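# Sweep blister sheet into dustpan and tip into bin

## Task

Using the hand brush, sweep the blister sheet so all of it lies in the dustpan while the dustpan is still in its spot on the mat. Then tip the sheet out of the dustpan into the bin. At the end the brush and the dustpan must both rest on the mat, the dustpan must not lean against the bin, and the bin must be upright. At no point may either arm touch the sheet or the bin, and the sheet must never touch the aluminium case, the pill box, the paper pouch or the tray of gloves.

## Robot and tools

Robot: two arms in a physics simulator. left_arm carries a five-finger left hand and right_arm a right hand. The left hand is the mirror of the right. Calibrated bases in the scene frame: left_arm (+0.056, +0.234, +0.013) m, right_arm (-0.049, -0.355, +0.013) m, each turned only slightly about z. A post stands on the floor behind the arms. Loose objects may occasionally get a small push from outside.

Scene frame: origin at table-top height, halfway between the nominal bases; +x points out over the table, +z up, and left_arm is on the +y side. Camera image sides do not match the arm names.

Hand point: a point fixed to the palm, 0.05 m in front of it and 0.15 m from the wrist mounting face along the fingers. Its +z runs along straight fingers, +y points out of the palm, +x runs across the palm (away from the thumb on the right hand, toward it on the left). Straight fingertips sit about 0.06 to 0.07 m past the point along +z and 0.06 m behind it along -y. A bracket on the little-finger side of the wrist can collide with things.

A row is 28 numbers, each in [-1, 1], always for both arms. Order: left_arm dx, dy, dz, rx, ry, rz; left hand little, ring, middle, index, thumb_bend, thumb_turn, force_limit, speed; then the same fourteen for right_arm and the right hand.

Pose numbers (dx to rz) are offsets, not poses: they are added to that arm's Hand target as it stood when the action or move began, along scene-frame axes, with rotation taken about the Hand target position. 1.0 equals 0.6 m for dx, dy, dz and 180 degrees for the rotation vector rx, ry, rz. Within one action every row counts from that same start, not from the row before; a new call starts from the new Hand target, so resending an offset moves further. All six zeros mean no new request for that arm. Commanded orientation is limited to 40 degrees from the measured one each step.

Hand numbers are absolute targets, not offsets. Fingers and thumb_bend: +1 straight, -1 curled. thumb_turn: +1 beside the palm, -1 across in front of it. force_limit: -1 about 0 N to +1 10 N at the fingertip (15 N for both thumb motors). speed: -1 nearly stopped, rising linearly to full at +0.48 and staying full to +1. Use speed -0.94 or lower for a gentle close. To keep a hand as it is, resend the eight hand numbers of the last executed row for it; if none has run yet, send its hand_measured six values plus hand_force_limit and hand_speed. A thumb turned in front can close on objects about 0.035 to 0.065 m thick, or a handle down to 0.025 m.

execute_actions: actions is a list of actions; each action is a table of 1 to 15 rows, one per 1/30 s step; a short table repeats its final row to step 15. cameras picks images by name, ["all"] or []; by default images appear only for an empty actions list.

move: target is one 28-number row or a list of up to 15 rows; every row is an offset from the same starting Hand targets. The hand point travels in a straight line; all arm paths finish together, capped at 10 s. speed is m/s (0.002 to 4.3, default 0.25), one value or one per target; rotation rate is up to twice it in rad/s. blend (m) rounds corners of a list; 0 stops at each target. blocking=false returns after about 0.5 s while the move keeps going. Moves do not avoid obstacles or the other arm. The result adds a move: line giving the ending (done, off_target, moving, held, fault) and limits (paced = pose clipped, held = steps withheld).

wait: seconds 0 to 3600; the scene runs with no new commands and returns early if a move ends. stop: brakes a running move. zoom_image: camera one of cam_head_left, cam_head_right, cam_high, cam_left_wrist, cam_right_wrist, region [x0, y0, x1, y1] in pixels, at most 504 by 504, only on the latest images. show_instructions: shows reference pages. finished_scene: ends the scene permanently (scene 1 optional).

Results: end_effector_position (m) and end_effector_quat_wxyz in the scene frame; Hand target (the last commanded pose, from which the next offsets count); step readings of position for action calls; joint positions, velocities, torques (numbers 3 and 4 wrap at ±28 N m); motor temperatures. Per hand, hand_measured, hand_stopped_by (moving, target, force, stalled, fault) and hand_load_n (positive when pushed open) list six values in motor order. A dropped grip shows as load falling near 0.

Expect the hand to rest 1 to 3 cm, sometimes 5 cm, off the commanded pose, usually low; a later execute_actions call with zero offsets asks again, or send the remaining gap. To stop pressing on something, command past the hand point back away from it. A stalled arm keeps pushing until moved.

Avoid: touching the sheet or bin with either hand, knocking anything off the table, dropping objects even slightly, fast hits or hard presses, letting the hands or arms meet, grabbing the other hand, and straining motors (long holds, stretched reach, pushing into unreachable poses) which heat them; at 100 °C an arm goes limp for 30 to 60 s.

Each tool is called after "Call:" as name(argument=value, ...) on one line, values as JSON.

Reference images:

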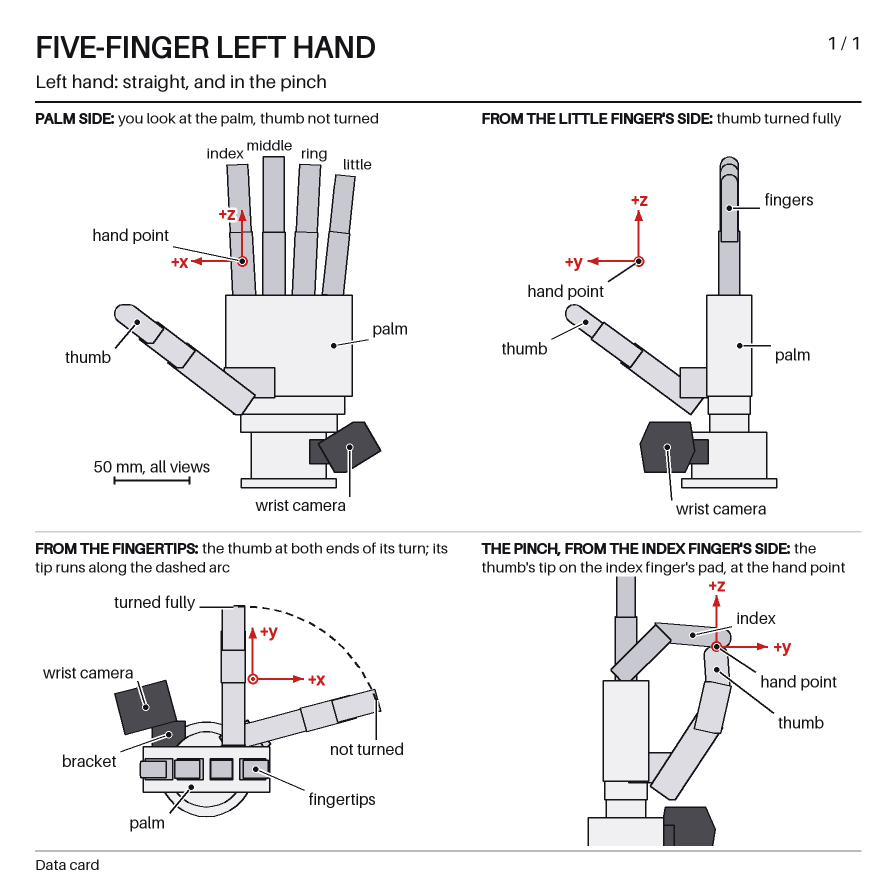

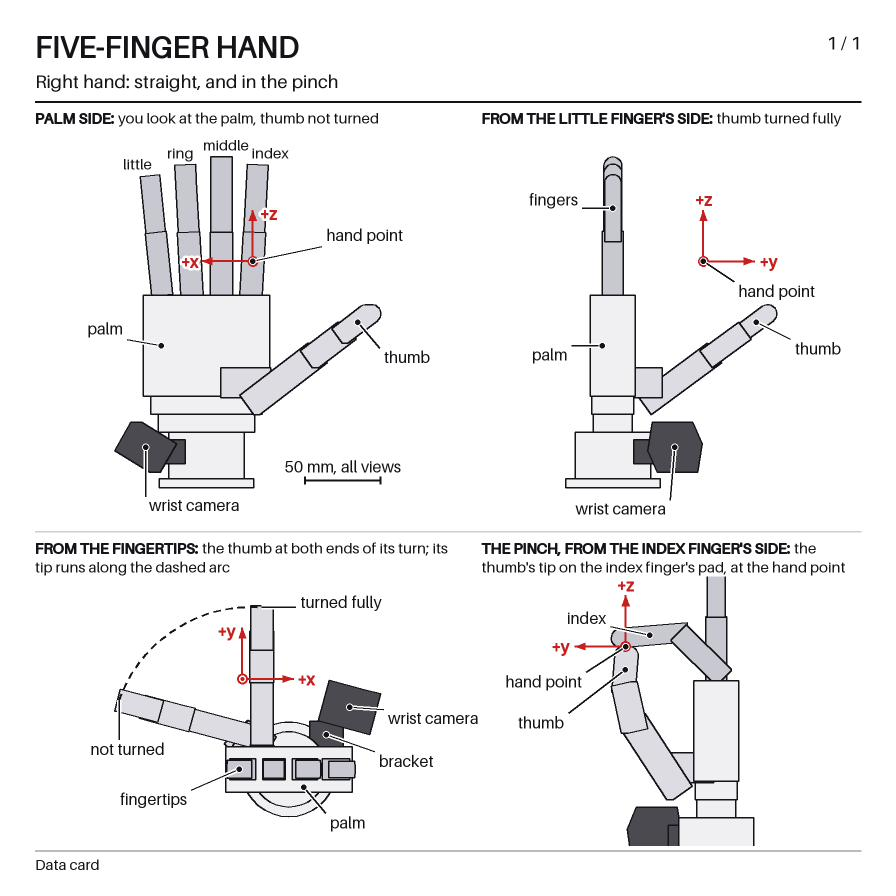

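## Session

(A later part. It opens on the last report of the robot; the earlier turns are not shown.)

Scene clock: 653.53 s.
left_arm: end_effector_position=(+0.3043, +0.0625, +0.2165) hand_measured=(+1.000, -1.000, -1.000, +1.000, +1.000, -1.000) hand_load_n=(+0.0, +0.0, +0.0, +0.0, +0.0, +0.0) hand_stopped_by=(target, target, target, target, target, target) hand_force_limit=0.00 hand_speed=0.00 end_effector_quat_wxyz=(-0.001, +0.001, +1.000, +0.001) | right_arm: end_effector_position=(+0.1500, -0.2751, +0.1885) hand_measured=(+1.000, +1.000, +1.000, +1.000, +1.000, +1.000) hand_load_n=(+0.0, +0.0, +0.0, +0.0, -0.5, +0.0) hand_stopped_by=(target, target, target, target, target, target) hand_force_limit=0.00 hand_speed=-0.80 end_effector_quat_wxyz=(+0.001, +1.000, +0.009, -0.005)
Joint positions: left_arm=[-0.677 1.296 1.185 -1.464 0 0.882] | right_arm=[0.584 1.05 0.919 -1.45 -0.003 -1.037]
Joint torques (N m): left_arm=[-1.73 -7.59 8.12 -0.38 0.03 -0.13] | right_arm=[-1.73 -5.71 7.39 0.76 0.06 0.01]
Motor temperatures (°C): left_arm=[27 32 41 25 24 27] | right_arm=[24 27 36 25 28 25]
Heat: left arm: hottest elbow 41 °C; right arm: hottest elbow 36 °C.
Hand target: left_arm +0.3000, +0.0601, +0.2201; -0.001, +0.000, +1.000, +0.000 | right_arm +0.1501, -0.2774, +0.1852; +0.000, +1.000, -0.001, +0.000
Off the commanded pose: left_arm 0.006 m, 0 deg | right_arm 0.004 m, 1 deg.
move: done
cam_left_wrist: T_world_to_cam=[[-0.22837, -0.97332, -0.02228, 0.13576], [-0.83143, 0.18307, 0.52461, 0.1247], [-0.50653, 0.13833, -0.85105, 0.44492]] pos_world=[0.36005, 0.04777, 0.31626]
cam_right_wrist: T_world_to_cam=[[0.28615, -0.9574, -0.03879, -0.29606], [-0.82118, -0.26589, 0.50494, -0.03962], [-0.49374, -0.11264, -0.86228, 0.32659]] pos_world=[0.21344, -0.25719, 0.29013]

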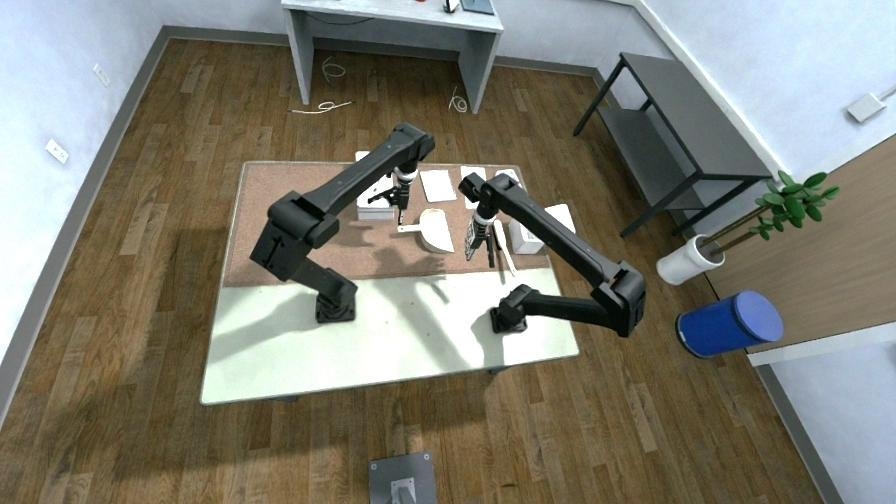

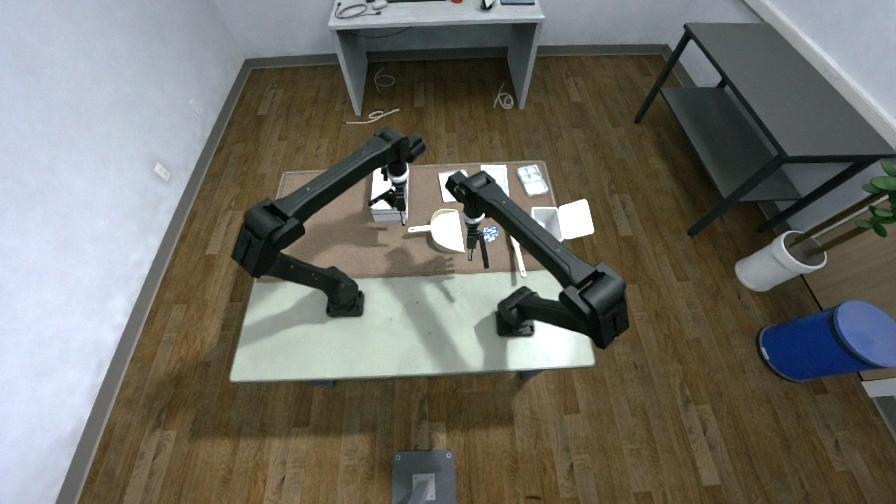

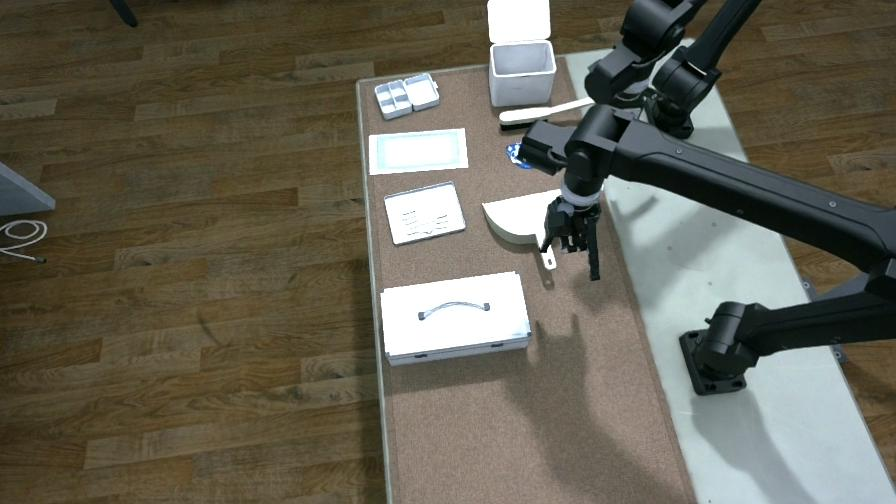

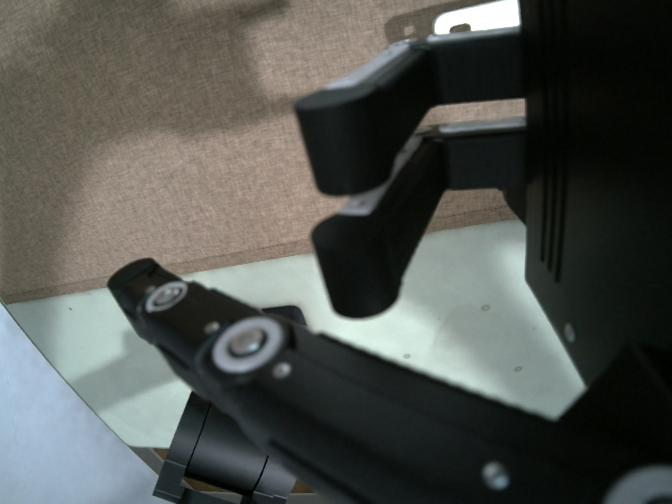

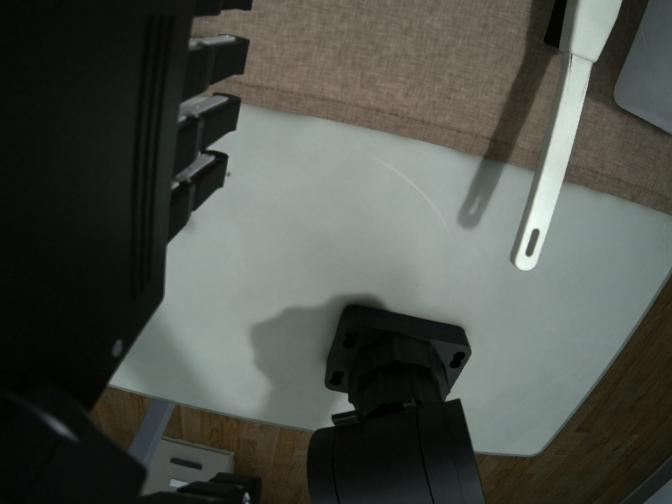

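Call:
move(target=[[0.01,-0.07,-0.1,0,0,0,1,-1,-1,1,1,-1,0,0,0,0,0,0,0,0,1,1,1,1,1,1,0,-0.8],[0.01,-0.07,-0.225,0,0,0,1,-1,-1,1,1,-1,0,0,0,0,0,0,0,0,1,1,1,1,1,1,0,-0.8]], speed=[0.2,0.12], blend=[0.02,0], cameras=["all"])

Scene clock: 725.63 s.
left_arm: end_effector_position=(+0.3065, +0.0253, +0.0848) hand_measured=(+1.000, -1.000, -1.000, +1.000, +1.000, -1.000) hand_load_n=(+0.0, +0.0, +0.0, +0.0, +0.0, +0.0) hand_stopped_by=(target, target, target, target, target, target) hand_force_limit=0.00 hand_speed=0.00 end_effector_quat_wxyz=(-0.006, +0.000, +1.000, +0.005) | right_arm: end_effector_position=(+0.1500, -0.2751, +0.1885) hand_measured=(+1.000, +1.000, +1.000, +1.000, +1.000, +1.000) hand_load_n=(+0.0, +0.0, +0.0, +0.0, +0.0, +0.0) hand_stopped_by=(target, target, target, target, target, target) hand_force_limit=0.00 hand_speed=-0.80 end_effector_quat_wxyz=(+0.001, +1.000, +0.009, -0.005)
Joint positions: left_arm=[-0.746 1.477 1.001 -1.11 0 0.809] | right_arm=[0.584 1.05 0.919 -1.45 -0.003 -1.037]
Joint torques (N m): left_arm=[-1.79 -8.7 7.24 0.44 0.03 -0.15] | right_arm=[-1.73 -5.66 7.36 0.77 0.07 0.01]
Heat: left arm: hottest elbow 39 °C; right arm: hottest elbow 36 °C.
Hand target: left_arm +0.3059, +0.0181, +0.0851; -0.001, +0.000, +1.000, +0.000 | right_arm +0.1501, -0.2774, +0.1852; +0.000, +1.000, -0.001, +0.000
Off the commanded pose: left_arm 0.007 m, 1 deg | right_arm 0.004 m, 1 deg.
move: done
cam_left_wrist: T_world_to_cam=[[-0.22526, -0.9739, -0.02796, 0.09665], [-0.8276, 0.17612, 0.53298, 0.2007], [-0.51414, 0.1432, -0.84567, 0.34093]] pos_world=[0.36316, 0.00996, 0.18405]
cam_right_wrist: T_world_to_cam=[[0.28615, -0.9574, -0.03879, -0.29606], [-0.82118, -0.26589, 0.50494, -0.03962], [-0.49374, -0.11264, -0.86228, 0.32659]] pos_world=[0.21344, -0.25719, 0.29013]

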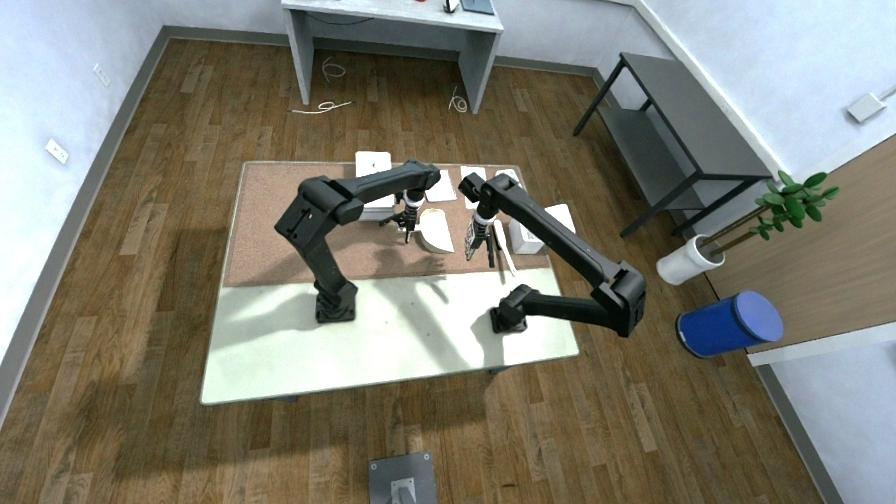

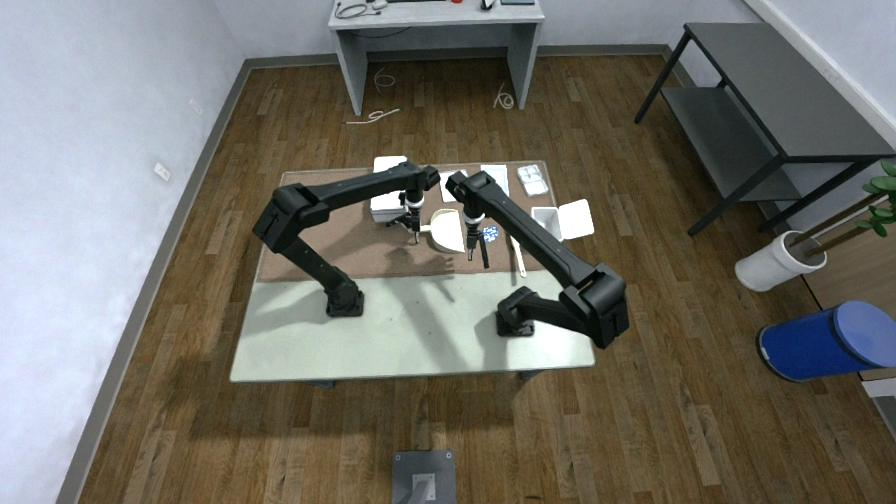

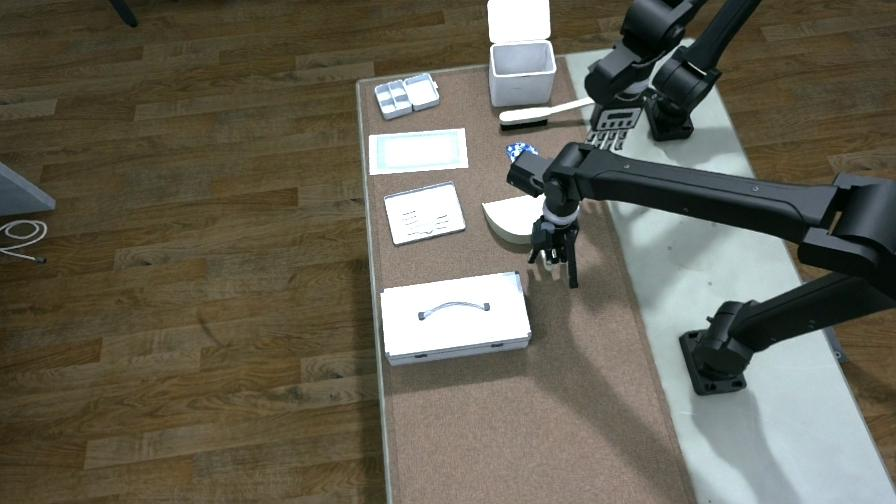

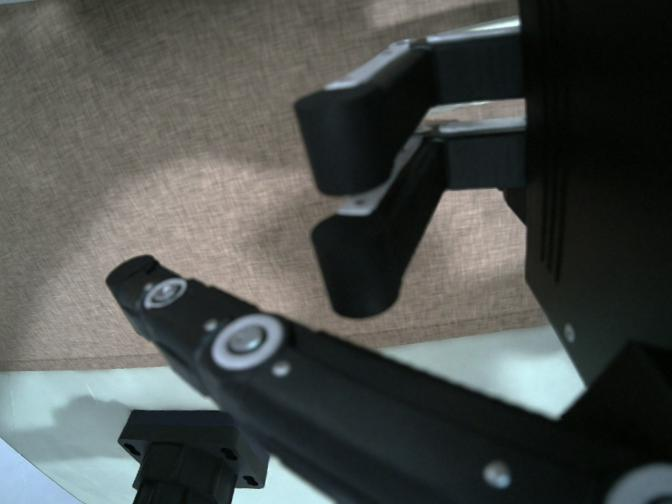

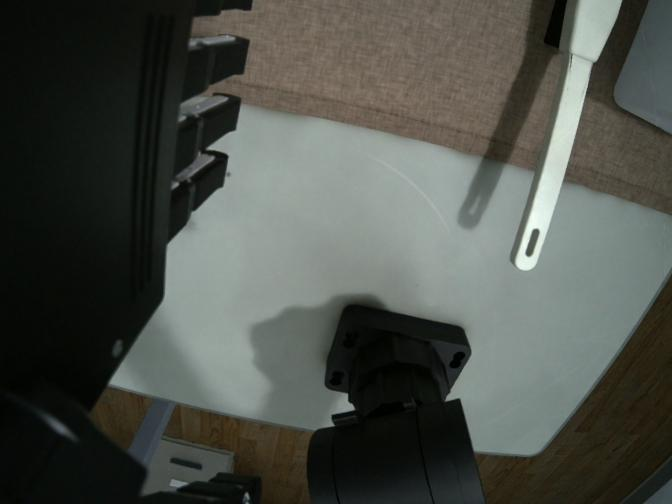

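Call:
zoom_image(camera="cam_high", region=[480, 180, 600, 300])

Call:
zoom_image(camera="cam_head_left", region=[370, 170, 470, 270])

Call:
zoom_image(camera="cam_head_right", region=[380, 170, 480, 270])

Scaled by 4.200 from the camera's image (finer frame: 1280x720).

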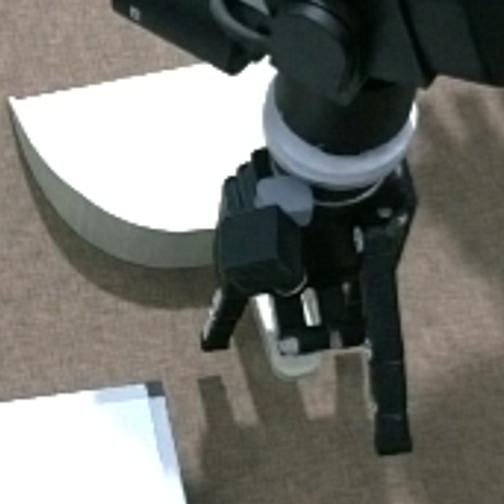

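Scaled by 5.040 from the camera's image (finer frame: 1280x720).

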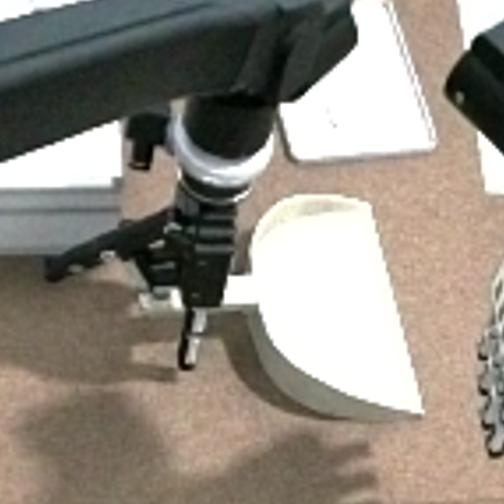

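Scaled by 5.040 from the camera's image (finer frame: 1280x720).

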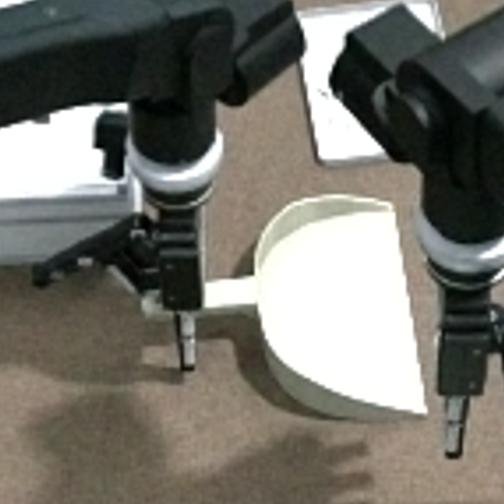

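Call:
move(target=[0.004,-0.0733,0,0,0,0,1,-1,-1,1,1,-1,0,0,0,0,0,0,0,0,1,1,1,1,1,1,0,-0.8], speed=0.08, cameras=["cam_high", "cam_head_left", "cam_head_right"])

Scene clock: 758.07 s.
left_arm: end_effector_position=(+0.2995, -0.0062, +0.0754) hand_measured=(+1.000, -1.000, -1.000, +1.000, +1.000, -1.000) hand_load_n=(-0.5, +0.0, +0.0, +0.0, +0.0, +0.0) hand_stopped_by=(target, target, target, target, target, target) hand_force_limit=0.00 hand_speed=0.00 end_effector_quat_wxyz=(-0.013, -0.001, +1.000, +0.014) | right_arm: end_effector_position=(+0.1500, -0.2751, +0.1885) hand_measured=(+1.000, +1.000, +1.000, +1.000, +1.000, +1.000) hand_load_n=(+0.0, +0.0, +0.0, +0.0, +0.0, +0.0) hand_stopped_by=(target, target, target, target, target, target) hand_force_limit=0.00 hand_speed=-0.80 end_effector_quat_wxyz=(+0.001, +1.000, +0.009, -0.005)
Joint positions: left_arm=[-0.814 1.55 1.051 -1.11 0 0.74] | right_arm=[0.584 1.05 0.919 -1.45 -0.003 -1.037]
Joint torques (N m): left_arm=[-2.26 -8.94 10.25 -0.09 0.07 -0.15] | right_arm=[-1.67 -5.66 7.38 0.76 0.06 0]
Heat: left arm: hottest elbow 39 °C; right arm: hottest elbow 36 °C.
Hand target: left_arm +0.3084, -0.0258, +0.0851; -0.001, -0.001, +1.000, +0.000 | right_arm +0.1501, -0.2774, +0.1852; +0.000, +1.000, -0.001, +0.000
Off the commanded pose: left_arm 0.024 m, 2 deg | right_arm 0.004 m, 1 deg.
move: off_target (left_arm)
Images, in order (width x height): cam_head_left 896x504, cam_head_right 896x504, cam_high 896x504.

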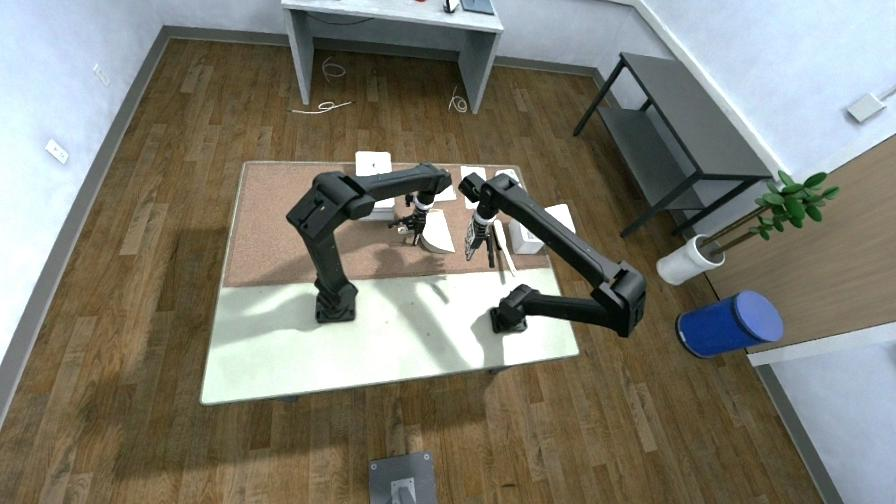

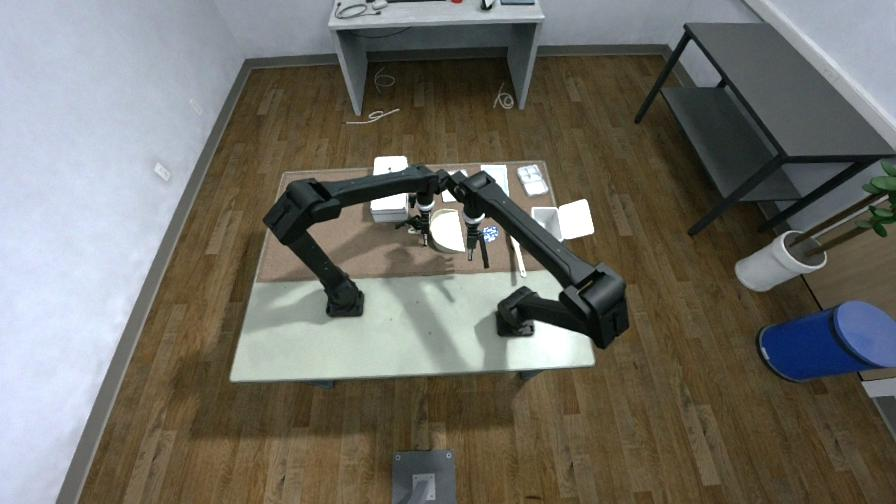

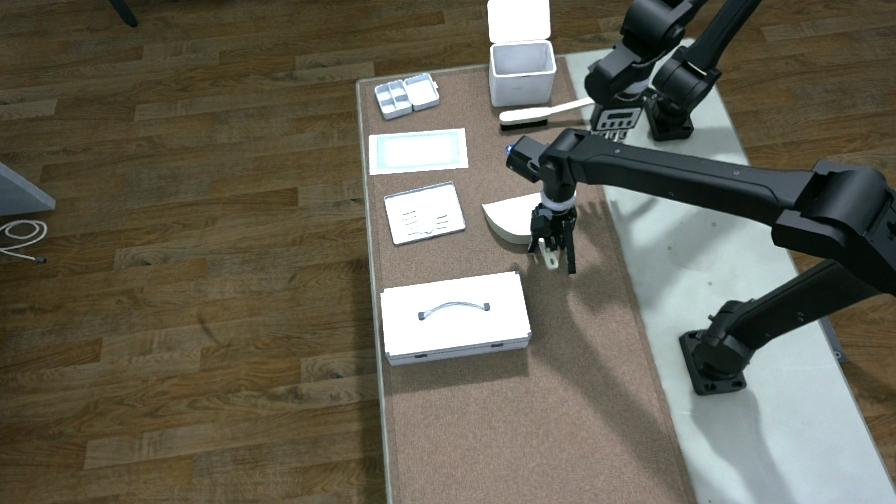

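Call:
zoom_image(camera="cam_head_right", region=[380, 140, 520, 280])

Call:
zoom_image(camera="cam_high", region=[480, 90, 680, 290])

Call:
zoom_image(camera="cam_head_left", region=[370, 150, 520, 290])

Scaled by 3.600 from the camera's image (finer frame: 1280x720).

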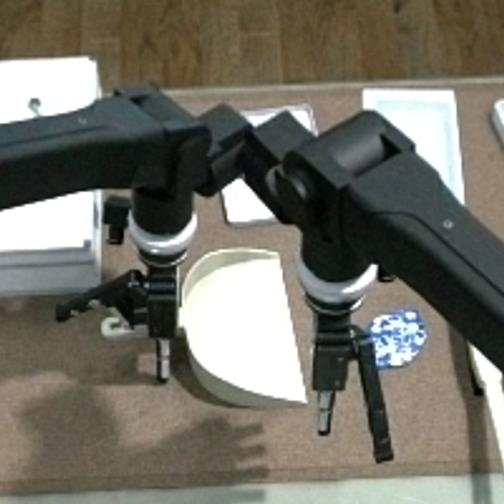

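Scaled by 2.520 from the camera's image (finer frame: 1280x720).

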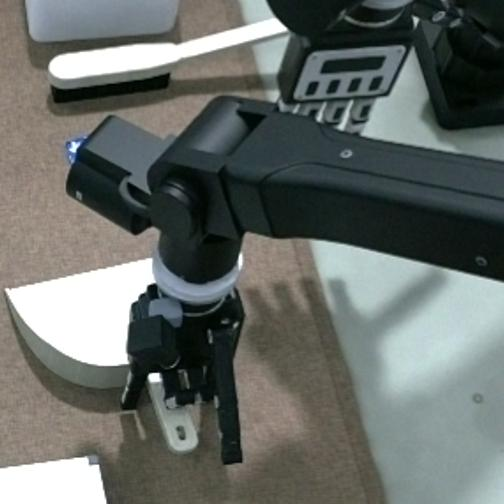

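Scaled by 3.360 from the camera's image (finer frame: 1280x720).

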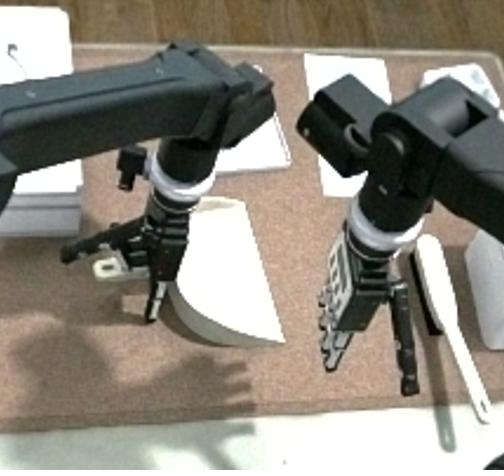

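Call:
move(target=[0.0243,-0.012,0.0133,0,0,0,1,-1,-1,1,1,-1,0,0,-0.0168,-0.088,-0.125,0,0,0,0,0,0,0,1,-1,0,0], speed=0.1, cameras=["all"])

Scene clock: 796.00 s.
left_arm: end_effector_position=(+0.3107, -0.0184, +0.0821) hand_measured=(+1.000, -1.000, -1.000, +1.000, +1.000, -1.000) hand_load_n=(+0.0, +0.0, +0.0, +0.0, -0.5, +0.0) hand_stopped_by=(target, target, target, target, target, target) hand_force_limit=0.00 hand_speed=0.00 end_effector_quat_wxyz=(-0.011, -0.001, +1.000, +0.012) | right_arm: end_effector_position=(+0.1394, -0.3271, +0.1136) hand_measured=(+0.000, +0.000, +0.000, +0.000, +1.000, -1.000) hand_load_n=(+0.0, +0.0, +0.0, +0.0, +0.0, +0.5) hand_stopped_by=(target, target, target, target, target, target) hand_force_limit=0.00 hand_speed=0.00 end_effector_quat_wxyz=(+0.001, +1.000, +0.001, -0.004)
Joint positions: left_arm=[-0.814 1.577 1.105 -1.131 0 0.74] | right_arm=[0.416 1.002 0.688 -1.266 -0.001 -1.187]
Joint torques (N m): left_arm=[-0.79 -9.23 10.54 -0.47 0.03 -0.01] | right_arm=[-1.9 -4.25 7.16 0.77 0.04 -0.2]
Heat: left arm: hottest elbow 41 °C; right arm: hottest elbow 36 °C.
Hand target: left_arm +0.3230, -0.0330, +0.0931; -0.001, +0.000, +1.000, +0.000 | right_arm +0.1402, -0.3301, +0.1102; +0.000, +1.000, -0.001, +0.000
Off the commanded pose: left_arm 0.022 m, 2 deg | right_arm 0.005 m, 1 deg.
move: off_target (left_arm)
cam_left_wrist: T_world_to_cam=[[-0.22407, -0.97381, -0.03843, 0.05543], [-0.82217, 0.16772, 0.54397, 0.21052], [-0.52328, 0.15348, -0.83822, 0.34946]] pos_world=[0.36838, -0.03496, 0.18054]
cam_right_wrist: T_world_to_cam=[[0.26936, -0.96225, -0.03884, -0.34499], [-0.82622, -0.25162, 0.50404, -0.01882], [-0.49478, -0.10368, -0.86281, 0.254]] pos_world=[0.20306, -0.31037, 0.21524]

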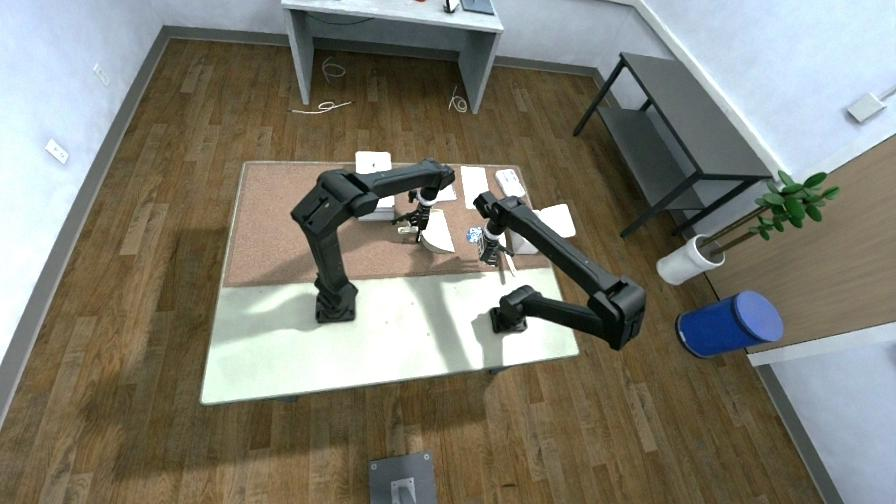

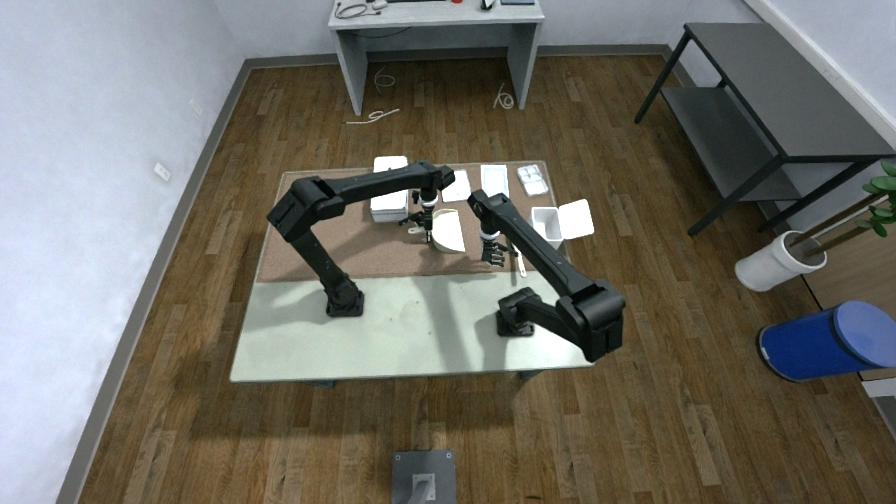

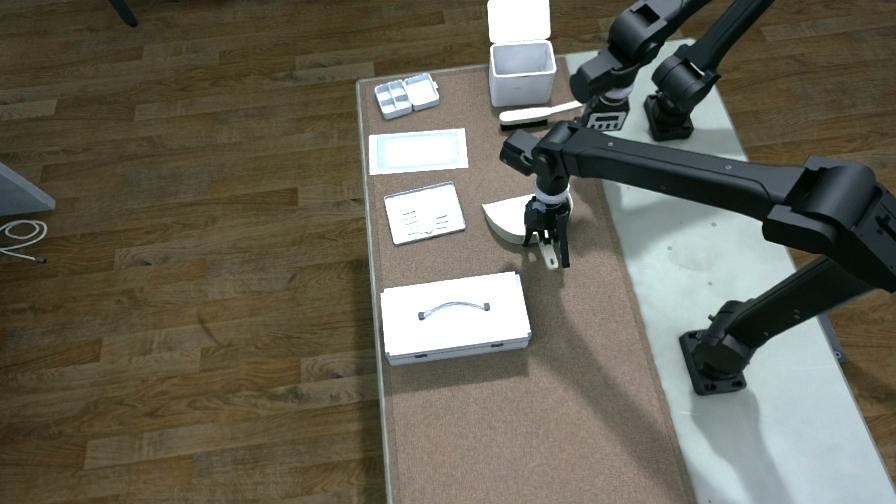

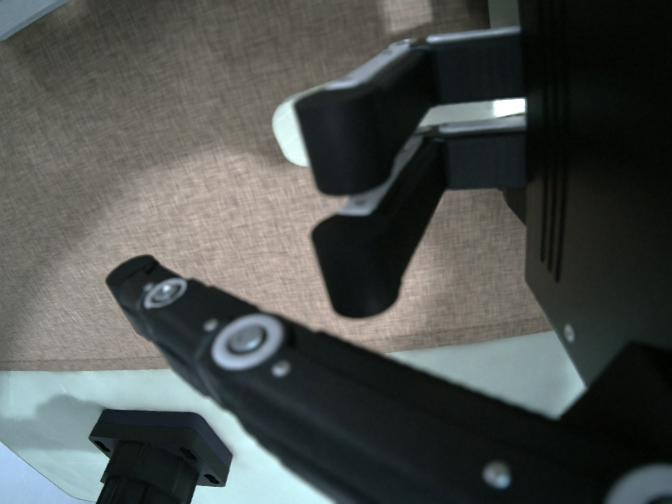

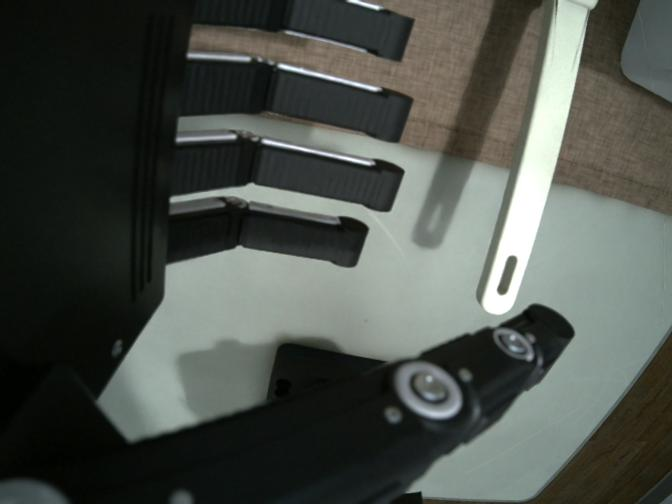

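Call:
zoom_image(camera="cam_high", region=[480, 150, 600, 280])

Call:
zoom_image(camera="cam_head_left", region=[380, 170, 530, 290])

Call:
zoom_image(camera="cam_head_right", region=[390, 170, 540, 290])

Scaled by 3.877 from the camera's image (finer frame: 1280x720).

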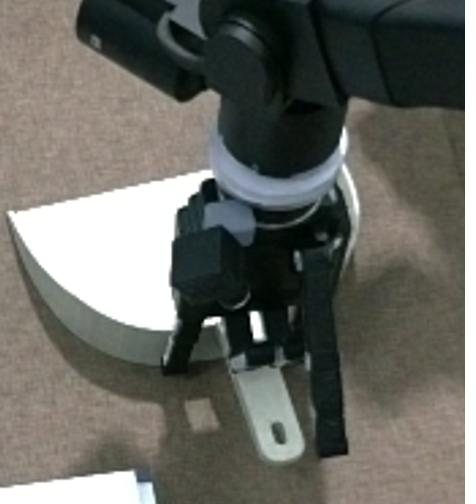

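Scaled by 3.360 from the camera's image (finer frame: 1280x720).

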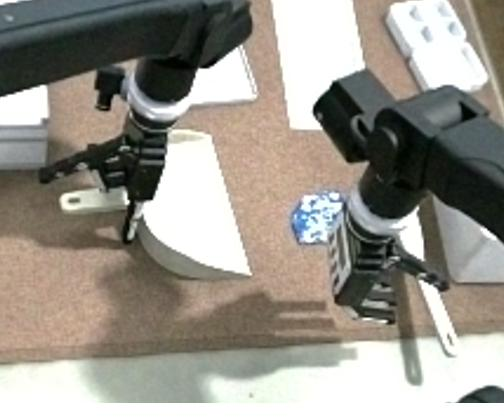

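Scaled by 3.360 from the camera's image (finer frame: 1280x720).

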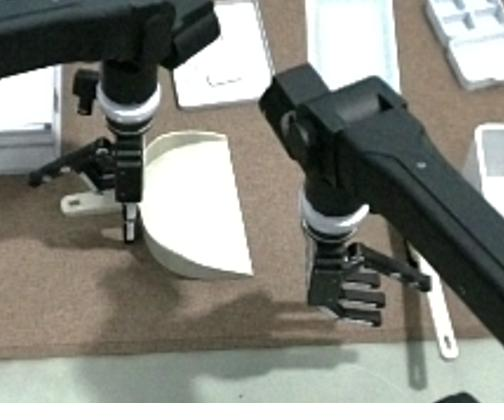

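Call:
move(target=[0,0,0,0,0,0,1,-1,-1,1,1,-1,0,0,0,0,-0.1117,0,0.0333,0,0,0,0,0,1,-1,0,0], speed=0.1, cameras=["all"])

Scene clock: 868.63 s.
left_arm: end_effector_position=(+0.3107, -0.0184, +0.0821) hand_measured=(+1.000, -1.000, -1.000, +1.000, +1.000, -1.000) hand_load_n=(+0.0, +0.5, +0.0, +0.0, +0.0, +0.0) hand_stopped_by=(target, target, target, target, target, target) hand_force_limit=0.00 hand_speed=0.00 end_effector_quat_wxyz=(-0.011, -0.001, +1.000, +0.012) | right_arm: end_effector_position=(+0.1412, -0.3269, +0.0485) hand_measured=(+0.000, +0.000, +0.000, +0.000, +1.000, -1.000) hand_load_n=(+0.0, +0.0, +0.5, +0.0, +0.0, +0.0) hand_stopped_by=(target, target, target, target, target, target) hand_force_limit=0.00 hand_speed=0.00 end_effector_quat_wxyz=(+0.001, +0.999, +0.001, -0.050)
Joint positions: left_arm=[-0.814 1.577 1.105 -1.131 0 0.74] | right_arm=[0.388 1.184 0.609 -1.089 -0.033 -1.218]
Joint torques (N m): left_arm=[-0.79 -9.29 10.45 -0.44 0.02 -0.01] | right_arm=[-1.96 -4.54 6.22 0.61 -0.13 -0.21]
Heat: left arm: hottest elbow 44 °C; right arm: hottest elbow 34 °C.
Hand target: left_arm +0.3230, -0.0330, +0.0931; -0.001, +0.000, +1.000, +0.000 | right_arm +0.1400, -0.3302, +0.0432; +0.000, +0.999, -0.001, -0.053
Off the commanded pose: left_arm 0.022 m, 2 deg | right_arm 0.006 m, 0 deg.
move: done
cam_left_wrist: T_world_to_cam=[[-0.22407, -0.97381, -0.03843, 0.05543], [-0.82217, 0.16772, 0.54397, 0.21052], [-0.52328, 0.15348, -0.83822, 0.34946]] pos_world=[0.36838, -0.03496, 0.18054]
cam_right_wrist: T_world_to_cam=[[0.26566, -0.96194, -0.06393, -0.34594], [-0.77717, -0.25293, 0.57622, 0.00468], [-0.57046, -0.1034, -0.81479, 0.20723]] pos_world=[0.21376, -0.31017, 0.14403]

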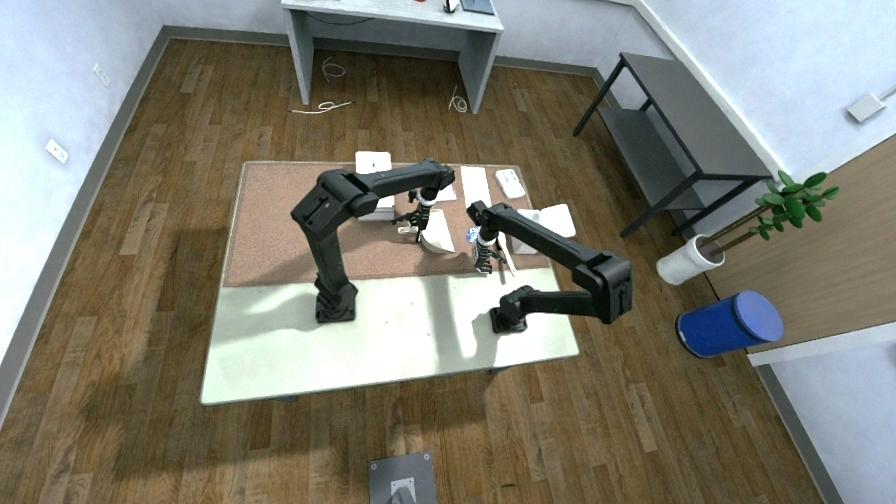

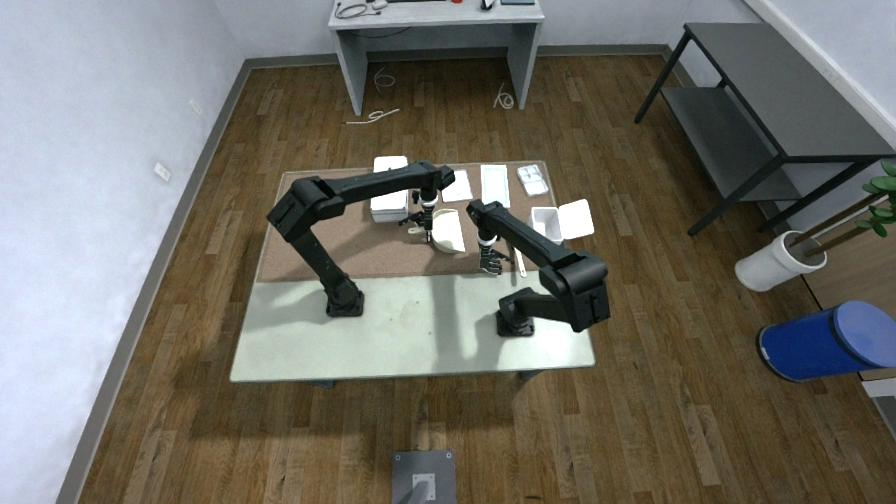

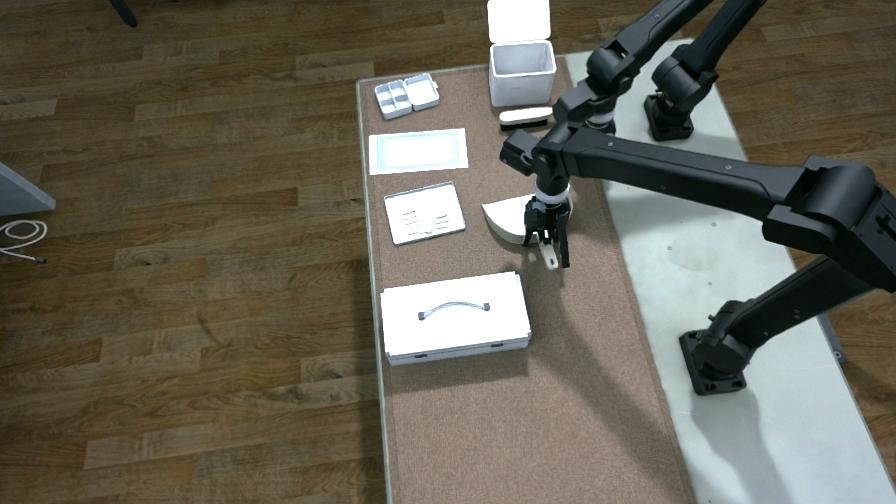

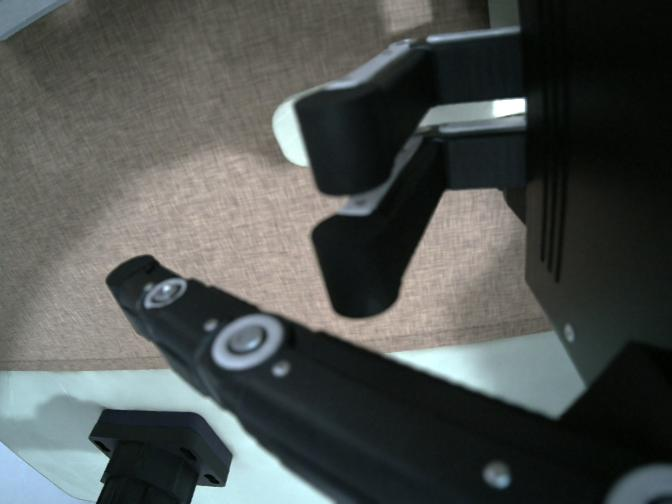

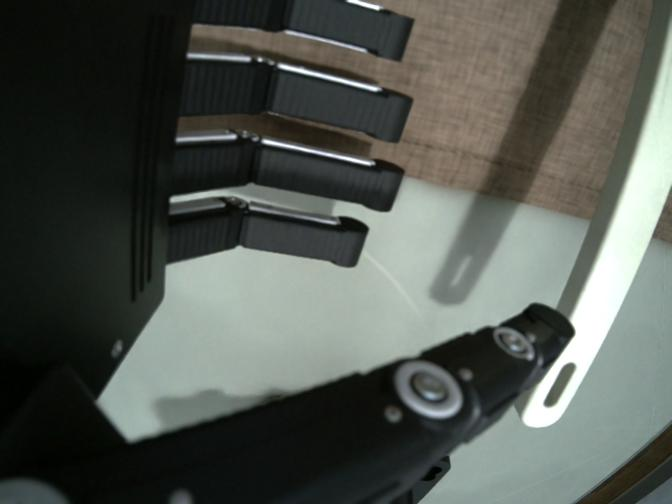

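Call:
zoom_image(camera="cam_head_left", region=[450, 190, 550, 290])

Call:
zoom_image(camera="cam_head_right", region=[460, 190, 560, 290])

Call:
zoom_image(camera="cam_right_wrist", region=[400, 200, 672, 460])

Scaled by 5.040 from the camera's image (finer frame: 1280x720).

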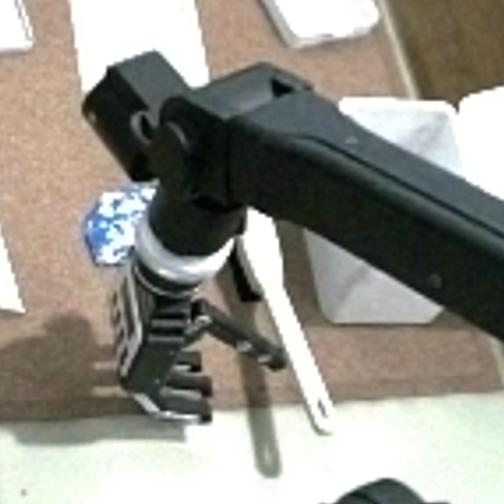

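Scaled by 5.040 from the camera's image (finer frame: 1280x720).

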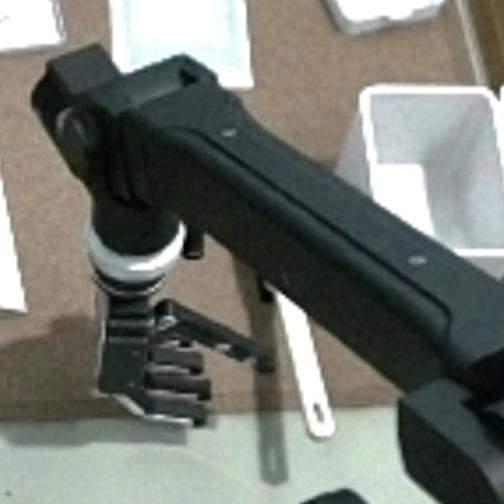

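Scaled by 1.853 from the camera's image (finer frame: 960x720).

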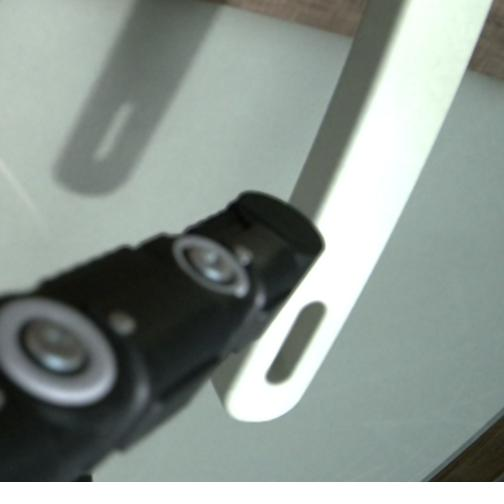

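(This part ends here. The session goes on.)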